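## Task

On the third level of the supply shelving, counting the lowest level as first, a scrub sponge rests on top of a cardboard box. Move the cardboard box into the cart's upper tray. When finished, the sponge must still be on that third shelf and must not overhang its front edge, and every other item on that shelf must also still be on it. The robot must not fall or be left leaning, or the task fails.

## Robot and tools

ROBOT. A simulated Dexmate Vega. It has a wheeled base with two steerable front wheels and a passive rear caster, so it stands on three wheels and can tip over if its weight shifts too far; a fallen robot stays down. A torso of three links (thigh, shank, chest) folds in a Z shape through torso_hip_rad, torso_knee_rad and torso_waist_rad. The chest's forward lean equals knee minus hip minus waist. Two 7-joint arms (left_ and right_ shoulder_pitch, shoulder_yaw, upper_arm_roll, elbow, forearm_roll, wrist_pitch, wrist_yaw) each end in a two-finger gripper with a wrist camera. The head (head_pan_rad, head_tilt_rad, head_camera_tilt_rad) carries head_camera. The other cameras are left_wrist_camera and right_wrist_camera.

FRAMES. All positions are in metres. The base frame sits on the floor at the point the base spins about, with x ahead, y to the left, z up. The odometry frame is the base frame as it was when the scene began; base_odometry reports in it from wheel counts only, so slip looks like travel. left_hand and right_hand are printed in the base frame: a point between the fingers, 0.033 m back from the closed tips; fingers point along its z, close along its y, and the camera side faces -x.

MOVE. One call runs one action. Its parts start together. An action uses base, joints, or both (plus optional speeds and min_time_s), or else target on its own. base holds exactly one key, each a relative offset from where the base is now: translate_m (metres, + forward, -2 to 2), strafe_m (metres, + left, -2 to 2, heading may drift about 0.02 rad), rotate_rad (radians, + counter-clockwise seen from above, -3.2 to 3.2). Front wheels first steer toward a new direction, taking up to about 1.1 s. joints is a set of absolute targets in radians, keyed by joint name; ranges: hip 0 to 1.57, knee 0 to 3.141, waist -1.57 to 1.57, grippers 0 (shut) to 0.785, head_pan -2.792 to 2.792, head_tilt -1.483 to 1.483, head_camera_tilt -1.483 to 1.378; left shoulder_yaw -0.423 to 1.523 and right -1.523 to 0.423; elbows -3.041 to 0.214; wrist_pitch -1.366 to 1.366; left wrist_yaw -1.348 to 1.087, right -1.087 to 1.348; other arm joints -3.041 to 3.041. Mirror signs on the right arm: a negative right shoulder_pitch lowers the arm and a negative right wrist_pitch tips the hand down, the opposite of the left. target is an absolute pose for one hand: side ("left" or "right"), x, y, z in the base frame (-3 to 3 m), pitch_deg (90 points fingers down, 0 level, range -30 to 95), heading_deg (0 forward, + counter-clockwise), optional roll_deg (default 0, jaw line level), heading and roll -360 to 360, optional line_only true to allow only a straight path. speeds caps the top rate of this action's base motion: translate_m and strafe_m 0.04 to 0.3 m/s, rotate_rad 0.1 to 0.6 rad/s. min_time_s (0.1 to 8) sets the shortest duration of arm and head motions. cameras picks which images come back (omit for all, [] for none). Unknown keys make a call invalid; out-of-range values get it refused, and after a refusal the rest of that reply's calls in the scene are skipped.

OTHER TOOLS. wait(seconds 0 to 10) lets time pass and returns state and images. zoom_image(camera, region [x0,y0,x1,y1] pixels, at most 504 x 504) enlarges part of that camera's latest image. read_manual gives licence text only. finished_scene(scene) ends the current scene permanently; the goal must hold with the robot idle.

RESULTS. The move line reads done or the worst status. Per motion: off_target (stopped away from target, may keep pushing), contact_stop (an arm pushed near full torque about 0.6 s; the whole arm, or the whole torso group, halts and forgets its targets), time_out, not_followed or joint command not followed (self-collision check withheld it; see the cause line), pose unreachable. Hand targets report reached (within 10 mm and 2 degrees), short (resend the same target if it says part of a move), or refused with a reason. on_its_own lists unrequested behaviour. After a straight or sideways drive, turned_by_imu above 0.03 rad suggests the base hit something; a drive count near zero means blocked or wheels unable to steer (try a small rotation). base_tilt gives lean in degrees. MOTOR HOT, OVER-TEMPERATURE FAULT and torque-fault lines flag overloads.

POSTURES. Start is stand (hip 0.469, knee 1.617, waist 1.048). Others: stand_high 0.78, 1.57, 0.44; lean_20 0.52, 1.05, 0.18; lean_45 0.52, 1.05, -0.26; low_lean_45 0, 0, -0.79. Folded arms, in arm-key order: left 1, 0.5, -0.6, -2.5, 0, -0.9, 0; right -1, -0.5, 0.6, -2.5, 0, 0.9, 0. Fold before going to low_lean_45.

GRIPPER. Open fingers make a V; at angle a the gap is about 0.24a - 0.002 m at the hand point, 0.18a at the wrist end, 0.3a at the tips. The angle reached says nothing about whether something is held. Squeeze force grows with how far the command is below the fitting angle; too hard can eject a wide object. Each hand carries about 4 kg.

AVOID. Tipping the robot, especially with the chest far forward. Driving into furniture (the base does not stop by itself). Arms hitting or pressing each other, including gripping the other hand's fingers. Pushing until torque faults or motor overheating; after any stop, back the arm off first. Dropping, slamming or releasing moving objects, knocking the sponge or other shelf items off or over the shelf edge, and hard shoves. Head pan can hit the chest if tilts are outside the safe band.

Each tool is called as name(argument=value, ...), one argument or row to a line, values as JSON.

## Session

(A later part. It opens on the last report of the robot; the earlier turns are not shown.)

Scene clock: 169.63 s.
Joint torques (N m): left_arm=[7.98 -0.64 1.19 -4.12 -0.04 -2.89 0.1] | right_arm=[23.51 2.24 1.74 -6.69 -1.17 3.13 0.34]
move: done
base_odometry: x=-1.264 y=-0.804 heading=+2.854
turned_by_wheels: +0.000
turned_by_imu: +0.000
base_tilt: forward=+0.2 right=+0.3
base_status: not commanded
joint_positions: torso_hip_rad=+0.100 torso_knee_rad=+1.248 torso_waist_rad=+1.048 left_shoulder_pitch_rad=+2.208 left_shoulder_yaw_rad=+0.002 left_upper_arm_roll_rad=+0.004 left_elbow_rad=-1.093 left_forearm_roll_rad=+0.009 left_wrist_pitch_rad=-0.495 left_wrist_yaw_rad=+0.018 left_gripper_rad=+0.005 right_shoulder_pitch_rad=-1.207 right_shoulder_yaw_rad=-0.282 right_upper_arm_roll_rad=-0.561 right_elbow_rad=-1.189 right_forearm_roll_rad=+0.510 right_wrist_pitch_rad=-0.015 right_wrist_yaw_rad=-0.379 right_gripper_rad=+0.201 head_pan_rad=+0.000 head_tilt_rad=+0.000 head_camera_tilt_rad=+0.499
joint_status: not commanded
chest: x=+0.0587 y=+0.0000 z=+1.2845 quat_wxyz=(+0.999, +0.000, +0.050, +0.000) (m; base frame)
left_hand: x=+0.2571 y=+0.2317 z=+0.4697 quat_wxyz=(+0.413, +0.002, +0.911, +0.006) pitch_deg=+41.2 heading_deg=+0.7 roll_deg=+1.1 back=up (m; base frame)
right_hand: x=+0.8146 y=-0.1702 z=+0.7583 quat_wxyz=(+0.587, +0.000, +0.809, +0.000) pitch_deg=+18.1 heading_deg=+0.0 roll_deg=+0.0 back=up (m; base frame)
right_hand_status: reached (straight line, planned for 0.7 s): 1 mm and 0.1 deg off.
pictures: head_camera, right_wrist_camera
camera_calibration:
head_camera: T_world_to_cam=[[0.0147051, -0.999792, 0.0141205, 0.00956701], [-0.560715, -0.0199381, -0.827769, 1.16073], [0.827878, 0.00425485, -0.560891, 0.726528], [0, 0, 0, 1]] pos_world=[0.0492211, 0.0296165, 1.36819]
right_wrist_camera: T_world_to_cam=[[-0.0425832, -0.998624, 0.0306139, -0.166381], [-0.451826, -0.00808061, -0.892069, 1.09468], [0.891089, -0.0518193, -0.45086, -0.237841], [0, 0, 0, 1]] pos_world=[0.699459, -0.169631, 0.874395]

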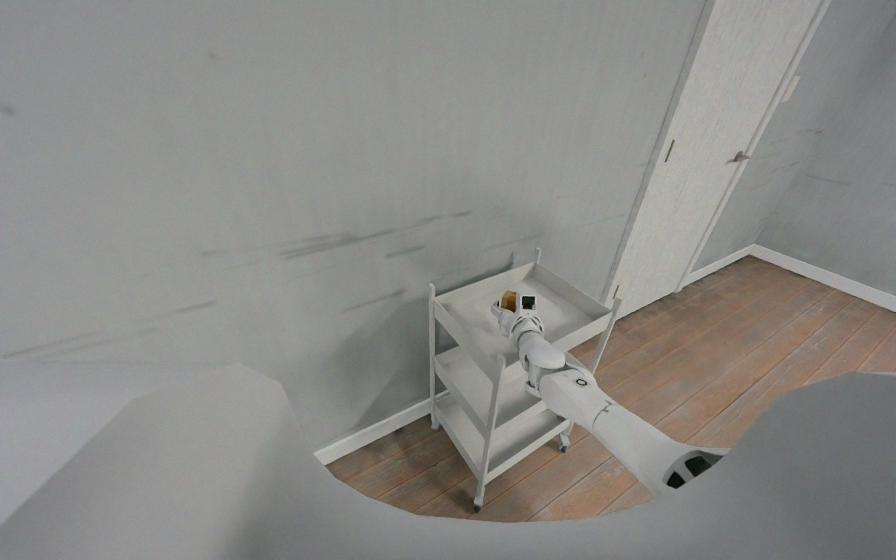

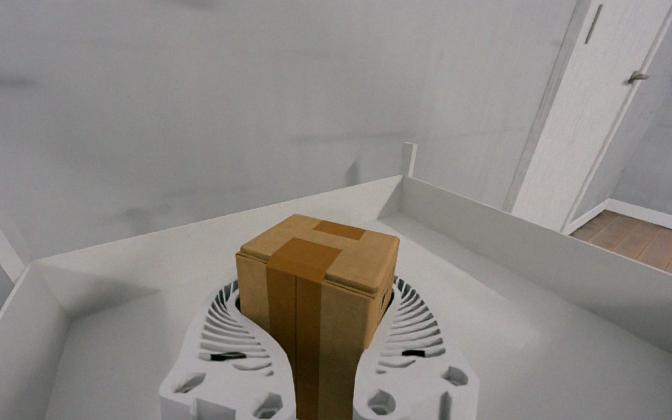

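move(
  target={"side":"right","x":0.82,"y":-0.17,"z":0.745,"pitch_deg":18,"heading_deg":0,"line_only":true},
  cameras=["right_wrist_camera"],
)

move(
  target={"side":"right","x":0.82,"y":-0.17,"z":0.735,"pitch_deg":18,"heading_deg":0,"line_only":true},
  cameras=["right_wrist_camera"],
)

zoom_image(
  camera="right_wrist_camera",
  region=[150, 150, 500, 420],
)

Scene clock: 172.30 s.
Joint torques (N m): left_arm=[7.47 -0.09 1.01 -3.62 -0.08 -2.99 0.17] | right_arm=[22.01 4.16 1.25 -7.48 -0.97 3.52 -0.19]
move: done
base_odometry: x=-1.264 y=-0.804 heading=+2.854
turned_by_wheels: +0.000
turned_by_imu: +0.001
base_tilt: forward=+0.1 right=+0.3
base_status: not commanded
joint_positions: torso_hip_rad=+0.100 torso_knee_rad=+1.248 torso_waist_rad=+1.048 left_shoulder_pitch_rad=+2.208 left_shoulder_yaw_rad=+0.002 left_upper_arm_roll_rad=+0.004 left_elbow_rad=-1.093 left_forearm_roll_rad=+0.009 left_wrist_pitch_rad=-0.495 left_wrist_yaw_rad=+0.018 left_gripper_rad=+0.005 right_shoulder_pitch_rad=-1.174 right_shoulder_yaw_rad=-0.249 right_upper_arm_roll_rad=-0.570 right_elbow_rad=-1.076 right_forearm_roll_rad=+0.501 right_wrist_pitch_rad=+0.048 right_wrist_yaw_rad=-0.351 right_gripper_rad=+0.201 head_pan_rad=+0.000 head_tilt_rad=+0.000 head_camera_tilt_rad=+0.499
joint_status: not commanded
chest: x=+0.0587 y=+0.0000 z=+1.2845 quat_wxyz=(+0.999, +0.000, +0.050, +0.000) (m; base frame)
left_hand: x=+0.2571 y=+0.2317 z=+0.4697 quat_wxyz=(+0.413, +0.002, +0.911, +0.006) pitch_deg=+41.2 heading_deg=+0.7 roll_deg=+1.1 back=up (m; base frame)
right_hand: x=+0.8195 y=-0.1703 z=+0.7450 quat_wxyz=(+0.587, +0.000, +0.809, +0.000) pitch_deg=+18.1 heading_deg=+0.0 roll_deg=+0.0 back=up (m; base frame)
right_hand_status: reached (straight line, planned for 0.7 s): 1 mm and 0.1 deg off.
pictures: right_wrist_camera
camera_calibration:
right_wrist_camera: T_world_to_cam=[[-0.0426728, -0.998619, 0.0306576, -0.165743], [-0.451827, -0.00807913, -0.892069, 1.08499], [0.891084, -0.051919, -0.450858, -0.24813], [0, 0, 0, 1]] pos_world=[0.704259, -0.169631, 0.861095]

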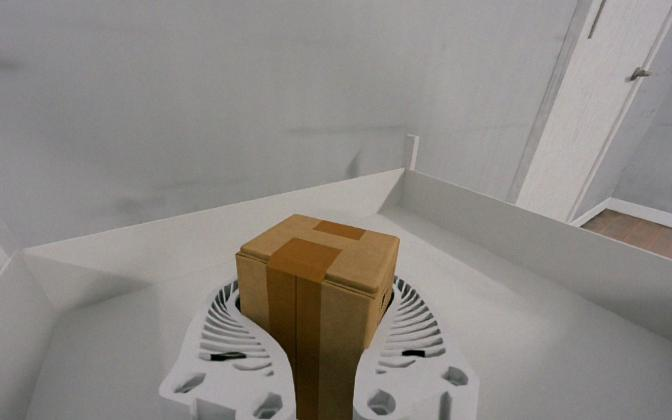

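Scene clock: 173.97 s.
Joint torques (N m): left_arm=[8.2 -1.08 1.19 -4.01 0 -2.89 0.04] | right_arm=[24.03 1.5 0.13 -7.33 -0.73 3.12 -0.04]
move: done
base_odometry: x=-1.264 y=-0.804 heading=+2.854
turned_by_wheels: +0.000
turned_by_imu: +0.000
base_tilt: forward=+0.1 right=+0.3
base_status: not commanded
joint_positions: torso_hip_rad=+0.100 torso_knee_rad=+1.248 torso_waist_rad=+1.048 left_shoulder_pitch_rad=+2.208 left_shoulder_yaw_rad=+0.002 left_upper_arm_roll_rad=+0.004 left_elbow_rad=-1.093 left_forearm_roll_rad=+0.009 left_wrist_pitch_rad=-0.495 left_wrist_yaw_rad=+0.018 left_gripper_rad=+0.005 right_shoulder_pitch_rad=-1.158 right_shoulder_yaw_rad=-0.227 right_upper_arm_roll_rad=-0.575 right_elbow_rad=-1.002 right_forearm_roll_rad=+0.494 right_wrist_pitch_rad=+0.093 right_wrist_yaw_rad=-0.333 right_gripper_rad=+0.201 head_pan_rad=+0.000 head_tilt_rad=+0.000 head_camera_tilt_rad=+0.499
joint_status: not commanded
chest: x=+0.0587 y=+0.0000 z=+1.2845 quat_wxyz=(+0.999, +0.000, +0.050, +0.000) (m; base frame)
left_hand: x=+0.2571 y=+0.2317 z=+0.4697 quat_wxyz=(+0.413, +0.002, +0.911, +0.006) pitch_deg=+41.2 heading_deg=+0.7 roll_deg=+1.1 back=up (m; base frame)
right_hand: x=+0.8197 y=-0.1703 z=+0.7351 quat_wxyz=(+0.587, +0.000, +0.809, +0.000) pitch_deg=+18.1 heading_deg=+0.0 roll_deg=+0.0 back=up (m; base frame)
right_hand_status: reached (straight line, planned for 0.6 s): 0 mm and 0.1 deg off.
pictures: right_wrist_camera
camera_calibration:
right_wrist_camera: T_world_to_cam=[[-0.0426728, -0.998619, 0.0306576, -0.16553], [-0.451827, -0.00807913, -0.892069, 1.07625], [0.891084, -0.051919, -0.450858, -0.252777], [0, 0, 0, 1]] pos_world=[0.704459, -0.169731, 0.851195]

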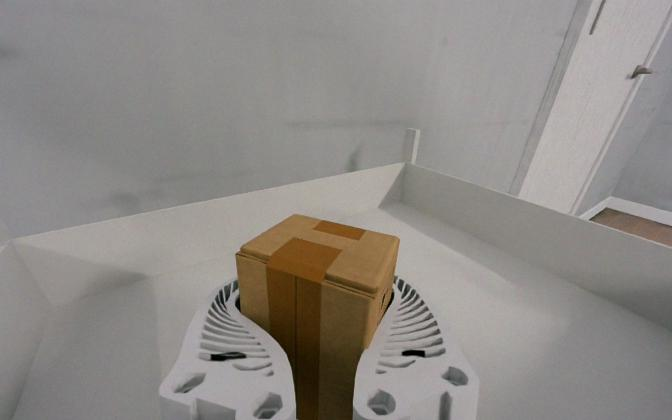

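Scaled by 1.440 from the camera's 672x420 image, which has a finer 960x600 frame.

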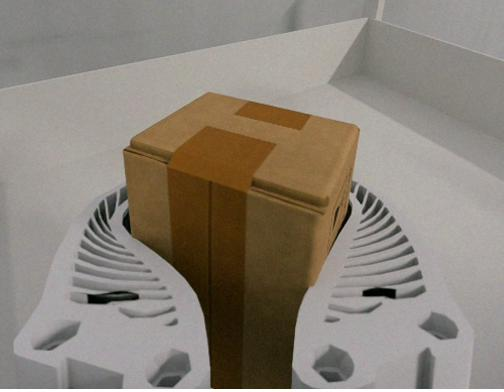

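move(
  target={"side":"right","x":0.825,"y":-0.17,"z":0.722,"pitch_deg":18,"heading_deg":0,"line_only":true},
  cameras=["right_wrist_camera","head_camera"],
)

zoom_image(
  camera="head_camera",
  region=[400, 200, 660, 400],
)

Scene clock: 176.50 s.
Joint torques (N m): left_arm=[7.93 0 1.18 -4.21 -0.08 -2.57 0.18] | right_arm=[18.09 1.92 0.26 -3 -0.45 1.74 -0.04]
move: done
base_odometry: x=-1.264 y=-0.804 heading=+2.854
turned_by_wheels: +0.000
turned_by_imu: +0.001
base_tilt: forward=+0.1 right=+0.3
base_status: not commanded
joint_positions: torso_hip_rad=+0.100 torso_knee_rad=+1.248 torso_waist_rad=+1.048 left_shoulder_pitch_rad=+2.208 left_shoulder_yaw_rad=+0.002 left_upper_arm_roll_rad=+0.004 left_elbow_rad=-1.093 left_forearm_roll_rad=+0.009 left_wrist_pitch_rad=-0.495 left_wrist_yaw_rad=+0.018 left_gripper_rad=+0.005 right_shoulder_pitch_rad=-1.110 right_shoulder_yaw_rad=-0.181 right_upper_arm_roll_rad=-0.582 right_elbow_rad=-0.850 right_forearm_roll_rad=+0.487 right_wrist_pitch_rad=+0.174 right_wrist_yaw_rad=-0.296 right_gripper_rad=+0.201 head_pan_rad=+0.000 head_tilt_rad=+0.000 head_camera_tilt_rad=+0.499
joint_status: not commanded
chest: x=+0.0586 y=+0.0000 z=+1.2845 quat_wxyz=(+0.999, +0.000, +0.050, +0.000) (m; base frame)
left_hand: x=+0.2571 y=+0.2317 z=+0.4697 quat_wxyz=(+0.413, +0.002, +0.911, +0.006) pitch_deg=+41.2 heading_deg=+0.7 roll_deg=+1.1 back=up (m; base frame)
right_hand: x=+0.8247 y=-0.1702 z=+0.7225 quat_wxyz=(+0.588, +0.000, +0.809, +0.000) pitch_deg=+18.0 heading_deg=+0.0 roll_deg=+0.0 back=up (m; base frame)
right_hand_status: reached (straight line, planned for 0.8 s): 1 mm and 0.0 deg off.
pictures: head_camera, right_wrist_camera
camera_calibration:
head_camera: T_world_to_cam=[[0.0147051, -0.999792, 0.0141205, 0.00956848], [-0.560715, -0.0199381, -0.827769, 1.16067], [0.827878, 0.00425485, -0.560891, 0.726611], [0, 0, 0, 1]] pos_world=[0.0491211, 0.0296165, 1.36819]
right_wrist_camera: T_world_to_cam=[[-0.0426101, -0.998631, 0.0303451, -0.164614], [-0.450898, -0.00788228, -0.892541, 1.06681], [0.891558, -0.0517138, -0.449945, -0.263976], [0, 0, 0, 1]] pos_world=[0.709358, -0.169631, 0.838393]

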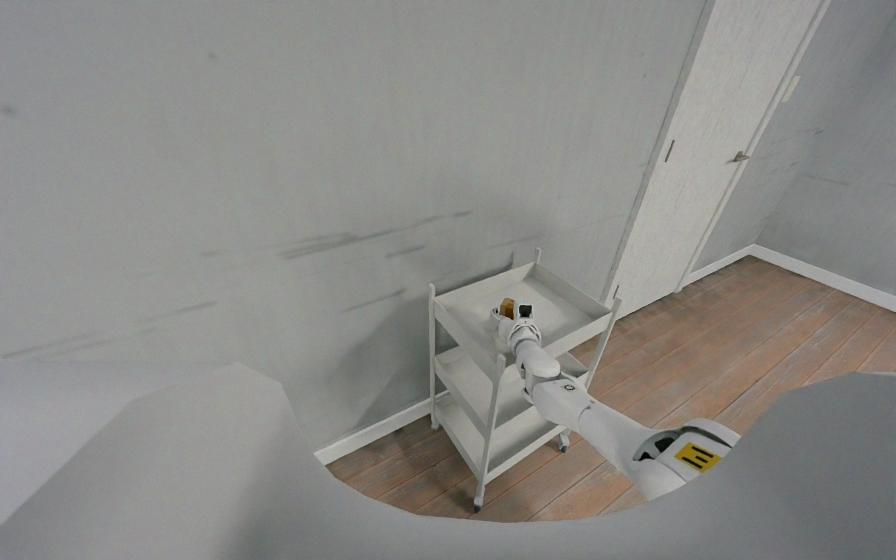

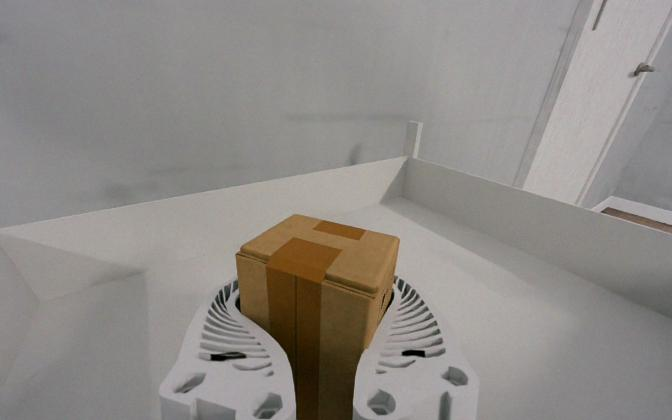

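Scaled by 1.938 from the camera's 896x560 image, which has a finer 960x600 frame.

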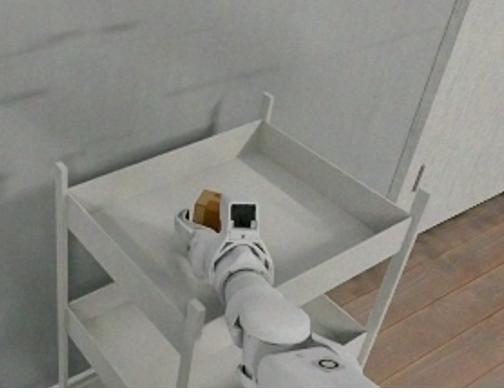

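move(
  joints={"right_gripper_rad":0.5},
  cameras=["right_wrist_camera","head_camera"],
  min_time_s=1.5,
)

move(
  target={"side":"right","x":0.73,"y":-0.17,"z":0.83,"pitch_deg":18,"heading_deg":0,"line_only":true},
  cameras=["right_wrist_camera","head_camera"],
)

"min_time_s" has no arm or head joint beside it: it slows only arm and head motions. Command such a joint too, or leave it out
Scene clock: 176.90 s.
Joint torques (N m): left_arm=[7.51 0.05 1.2 -3.98 -0.03 -3.2 0.19] | right_arm=[16.61 2.4 -0.93 -1.76 -0.47 2.24 0.23]
base_odometry: x=-1.264 y=-0.804 heading=+2.854
turned_by_wheels: +0.000
turned_by_imu: +0.000
base_tilt: forward=+0.2 right=+0.3
base_status: not commanded
joint_positions: torso_hip_rad=+0.100 torso_knee_rad=+1.248 torso_waist_rad=+1.048 left_shoulder_pitch_rad=+2.208 left_shoulder_yaw_rad=+0.002 left_upper_arm_roll_rad=+0.004 left_elbow_rad=-1.093 left_forearm_roll_rad=+0.009 left_wrist_pitch_rad=-0.495 left_wrist_yaw_rad=+0.018 left_gripper_rad=+0.005 right_shoulder_pitch_rad=-1.109 right_shoulder_yaw_rad=-0.180 right_upper_arm_roll_rad=-0.582 right_elbow_rad=-0.847 right_forearm_roll_rad=+0.487 right_wrist_pitch_rad=+0.176 right_wrist_yaw_rad=-0.296 right_gripper_rad=+0.201 head_pan_rad=+0.000 head_tilt_rad=+0.000 head_camera_tilt_rad=+0.499
joint_status: not commanded
chest: x=+0.0586 y=+0.0000 z=+1.2845 quat_wxyz=(+0.999, +0.000, +0.050, +0.000) (m; base frame)
left_hand: x=+0.2571 y=+0.2317 z=+0.4697 quat_wxyz=(+0.413, +0.002, +0.911, +0.006) pitch_deg=+41.2 heading_deg=+0.7 roll_deg=+1.1 back=up (m; base frame)
right_hand: x=+0.8248 y=-0.1701 z=+0.7223 quat_wxyz=(+0.588, +0.000, +0.809, +0.000) pitch_deg=+18.0 heading_deg=+0.0 roll_deg=+0.0 back=up (m; base frame)
right_hand_status: reached (straight line, planned for 0.8 s): 0 mm and 0.0 deg off.
pictures: none

not run: a call was refused earlier in this reply.

move(
  joints={"right_gripper_rad":0.5},
  cameras=["right_wrist_camera"],
)

move(
  target={"side":"right","x":0.74,"y":-0.17,"z":0.86,"pitch_deg":18,"heading_deg":0,"line_only":true},
  cameras=["right_wrist_camera","head_camera"],
)

Scene clock: 178.07 s.
Joint torques (N m): left_arm=[6.37 -0.32 1.42 -4.12 0 -2.45 -0.02] | right_arm=[17.92 -0.41 -0.18 -2.17 -0.3 1.78 0.18]
move: done
base_odometry: x=-1.264 y=-0.804 heading=+2.854
turned_by_wheels: +0.000
turned_by_imu: +0.000
base_tilt: forward=+0.2 right=+0.3
base_status: not commanded
joint_positions: torso_hip_rad=+0.100 torso_knee_rad=+1.248 torso_waist_rad=+1.048 left_shoulder_pitch_rad=+2.208 left_shoulder_yaw_rad=+0.002 left_upper_arm_roll_rad=+0.004 left_elbow_rad=-1.093 left_forearm_roll_rad=+0.009 left_wrist_pitch_rad=-0.495 left_wrist_yaw_rad=+0.018 left_gripper_rad=+0.005 right_shoulder_pitch_rad=-1.108 right_shoulder_yaw_rad=-0.179 right_upper_arm_roll_rad=-0.582 right_elbow_rad=-0.845 right_forearm_roll_rad=+0.487 right_wrist_pitch_rad=+0.177 right_wrist_yaw_rad=-0.295 right_gripper_rad=+0.500 head_pan_rad=+0.000 head_tilt_rad=+0.000 head_camera_tilt_rad=+0.499
joint_status: all done
chest: x=+0.0586 y=+0.0000 z=+1.2845 quat_wxyz=(+0.999, +0.000, +0.050, +0.000) (m; base frame)
left_hand: x=+0.2571 y=+0.2317 z=+0.4697 quat_wxyz=(+0.413, +0.002, +0.911, +0.006) pitch_deg=+41.2 heading_deg=+0.7 roll_deg=+1.1 back=up (m; base frame)
right_hand: x=+0.8249 y=-0.1701 z=+0.7223 quat_wxyz=(+0.588, +0.000, +0.809, +0.000) pitch_deg=+18.0 heading_deg=+0.0 roll_deg=+0.0 back=up (m; base frame)
pictures: right_wrist_camera
camera_calibration:
right_wrist_camera: T_world_to_cam=[[-0.0425337, -0.998636, 0.0302823, -0.164502], [-0.450497, -0.00788375, -0.892743, 1.06661], [0.891764, -0.0516138, -0.449548, -0.264701], [0, 0, 0, 1]] pos_world=[0.709558, -0.169531, 0.838192]

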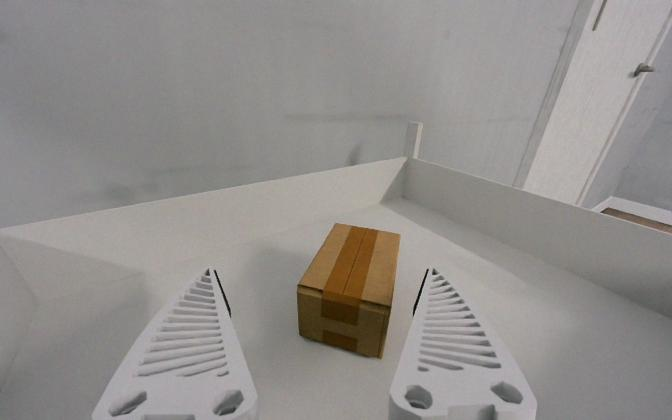

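Scene clock: 183.30 s.
Joint torques (N m): left_arm=[7.83 -0.94 1.33 -3.98 -0.1 -2.7 0.17] | right_arm=[7.62 -1.44 7.6 -12.35 -0.54 3.15 -0.23]
move: done
base_odometry: x=-1.264 y=-0.804 heading=+2.854
turned_by_wheels: +0.000
turned_by_imu: +0.001
base_tilt: forward=+0.2 right=+0.3
base_status: not commanded
joint_positions: torso_hip_rad=+0.100 torso_knee_rad=+1.248 torso_waist_rad=+1.048 left_shoulder_pitch_rad=+2.208 left_shoulder_yaw_rad=+0.002 left_upper_arm_roll_rad=+0.004 left_elbow_rad=-1.093 left_forearm_roll_rad=+0.009 left_wrist_pitch_rad=-0.495 left_wrist_yaw_rad=+0.018 left_gripper_rad=+0.005 right_shoulder_pitch_rad=-1.455 right_shoulder_yaw_rad=-0.481 right_upper_arm_roll_rad=-0.454 right_elbow_rad=-1.908 right_forearm_roll_rad=+0.615 right_wrist_pitch_rad=-0.381 right_wrist_yaw_rad=-0.595 right_gripper_rad=+0.500 head_pan_rad=+0.000 head_tilt_rad=+0.000 head_camera_tilt_rad=+0.499
joint_status: not commanded
chest: x=+0.0586 y=+0.0000 z=+1.2845 quat_wxyz=(+0.999, +0.000, +0.050, +0.000) (m; base frame)
left_hand: x=+0.2571 y=+0.2317 z=+0.4697 quat_wxyz=(+0.413, +0.002, +0.911, +0.006) pitch_deg=+41.2 heading_deg=+0.7 roll_deg=+1.1 back=up (m; base frame)
right_hand: x=+0.7406 y=-0.1699 z=+0.8585 quat_wxyz=(+0.587, +0.000, +0.809, +0.000) pitch_deg=+18.1 heading_deg=+0.0 roll_deg=+0.0 back=up (m; base frame)
right_hand_status: reached (straight line, planned for 3.7 s): 2 mm and 0.1 deg off.
pictures: head_camera, right_wrist_camera
camera_calibration:
head_camera: T_world_to_cam=[[0.0147042, -0.999792, 0.0141236, 0.00956575], [-0.5606, -0.0199395, -0.827847, 1.16072], [0.827956, 0.00425514, -0.560776, 0.726532], [0, 0, 0, 1]] pos_world=[0.0490217, 0.0296165, 1.36819]
right_wrist_camera: T_world_to_cam=[[-0.0421876, -0.998643, 0.0305191, -0.17256], [-0.451628, -0.00818623, -0.892169, 1.15046], [0.891208, -0.0514218, -0.45067, -0.126863], [0, 0, 0, 1]] pos_world=[0.625359, -0.169431, 0.974494]

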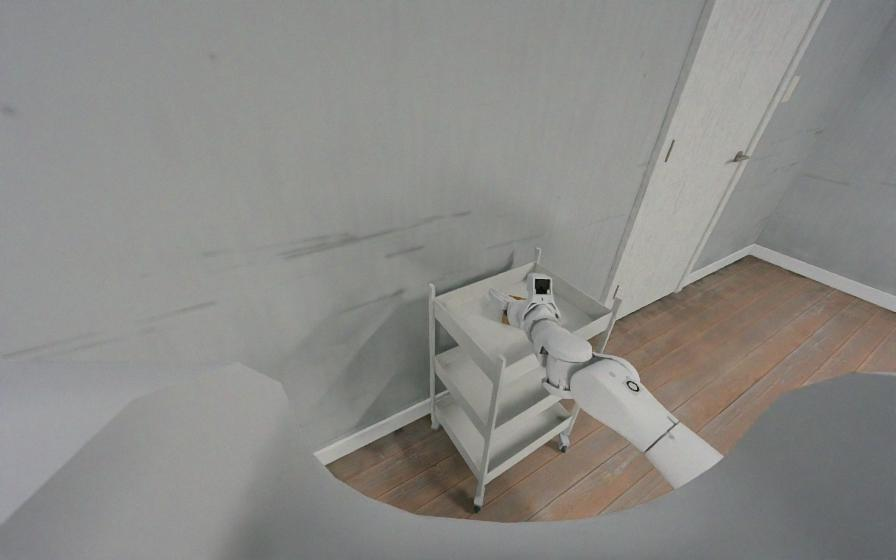

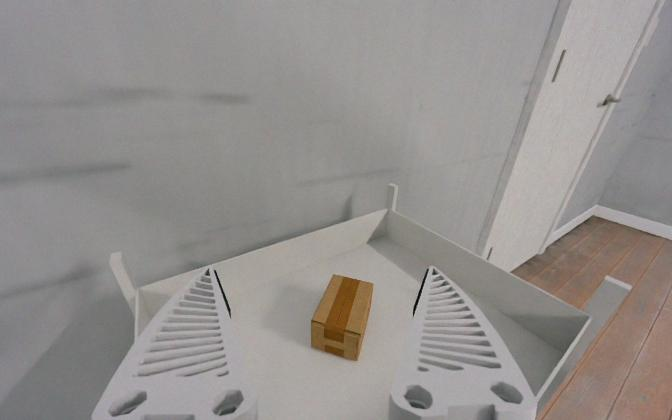

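finished_scene(
  scene=1,
)

The scene is finished: the task was done.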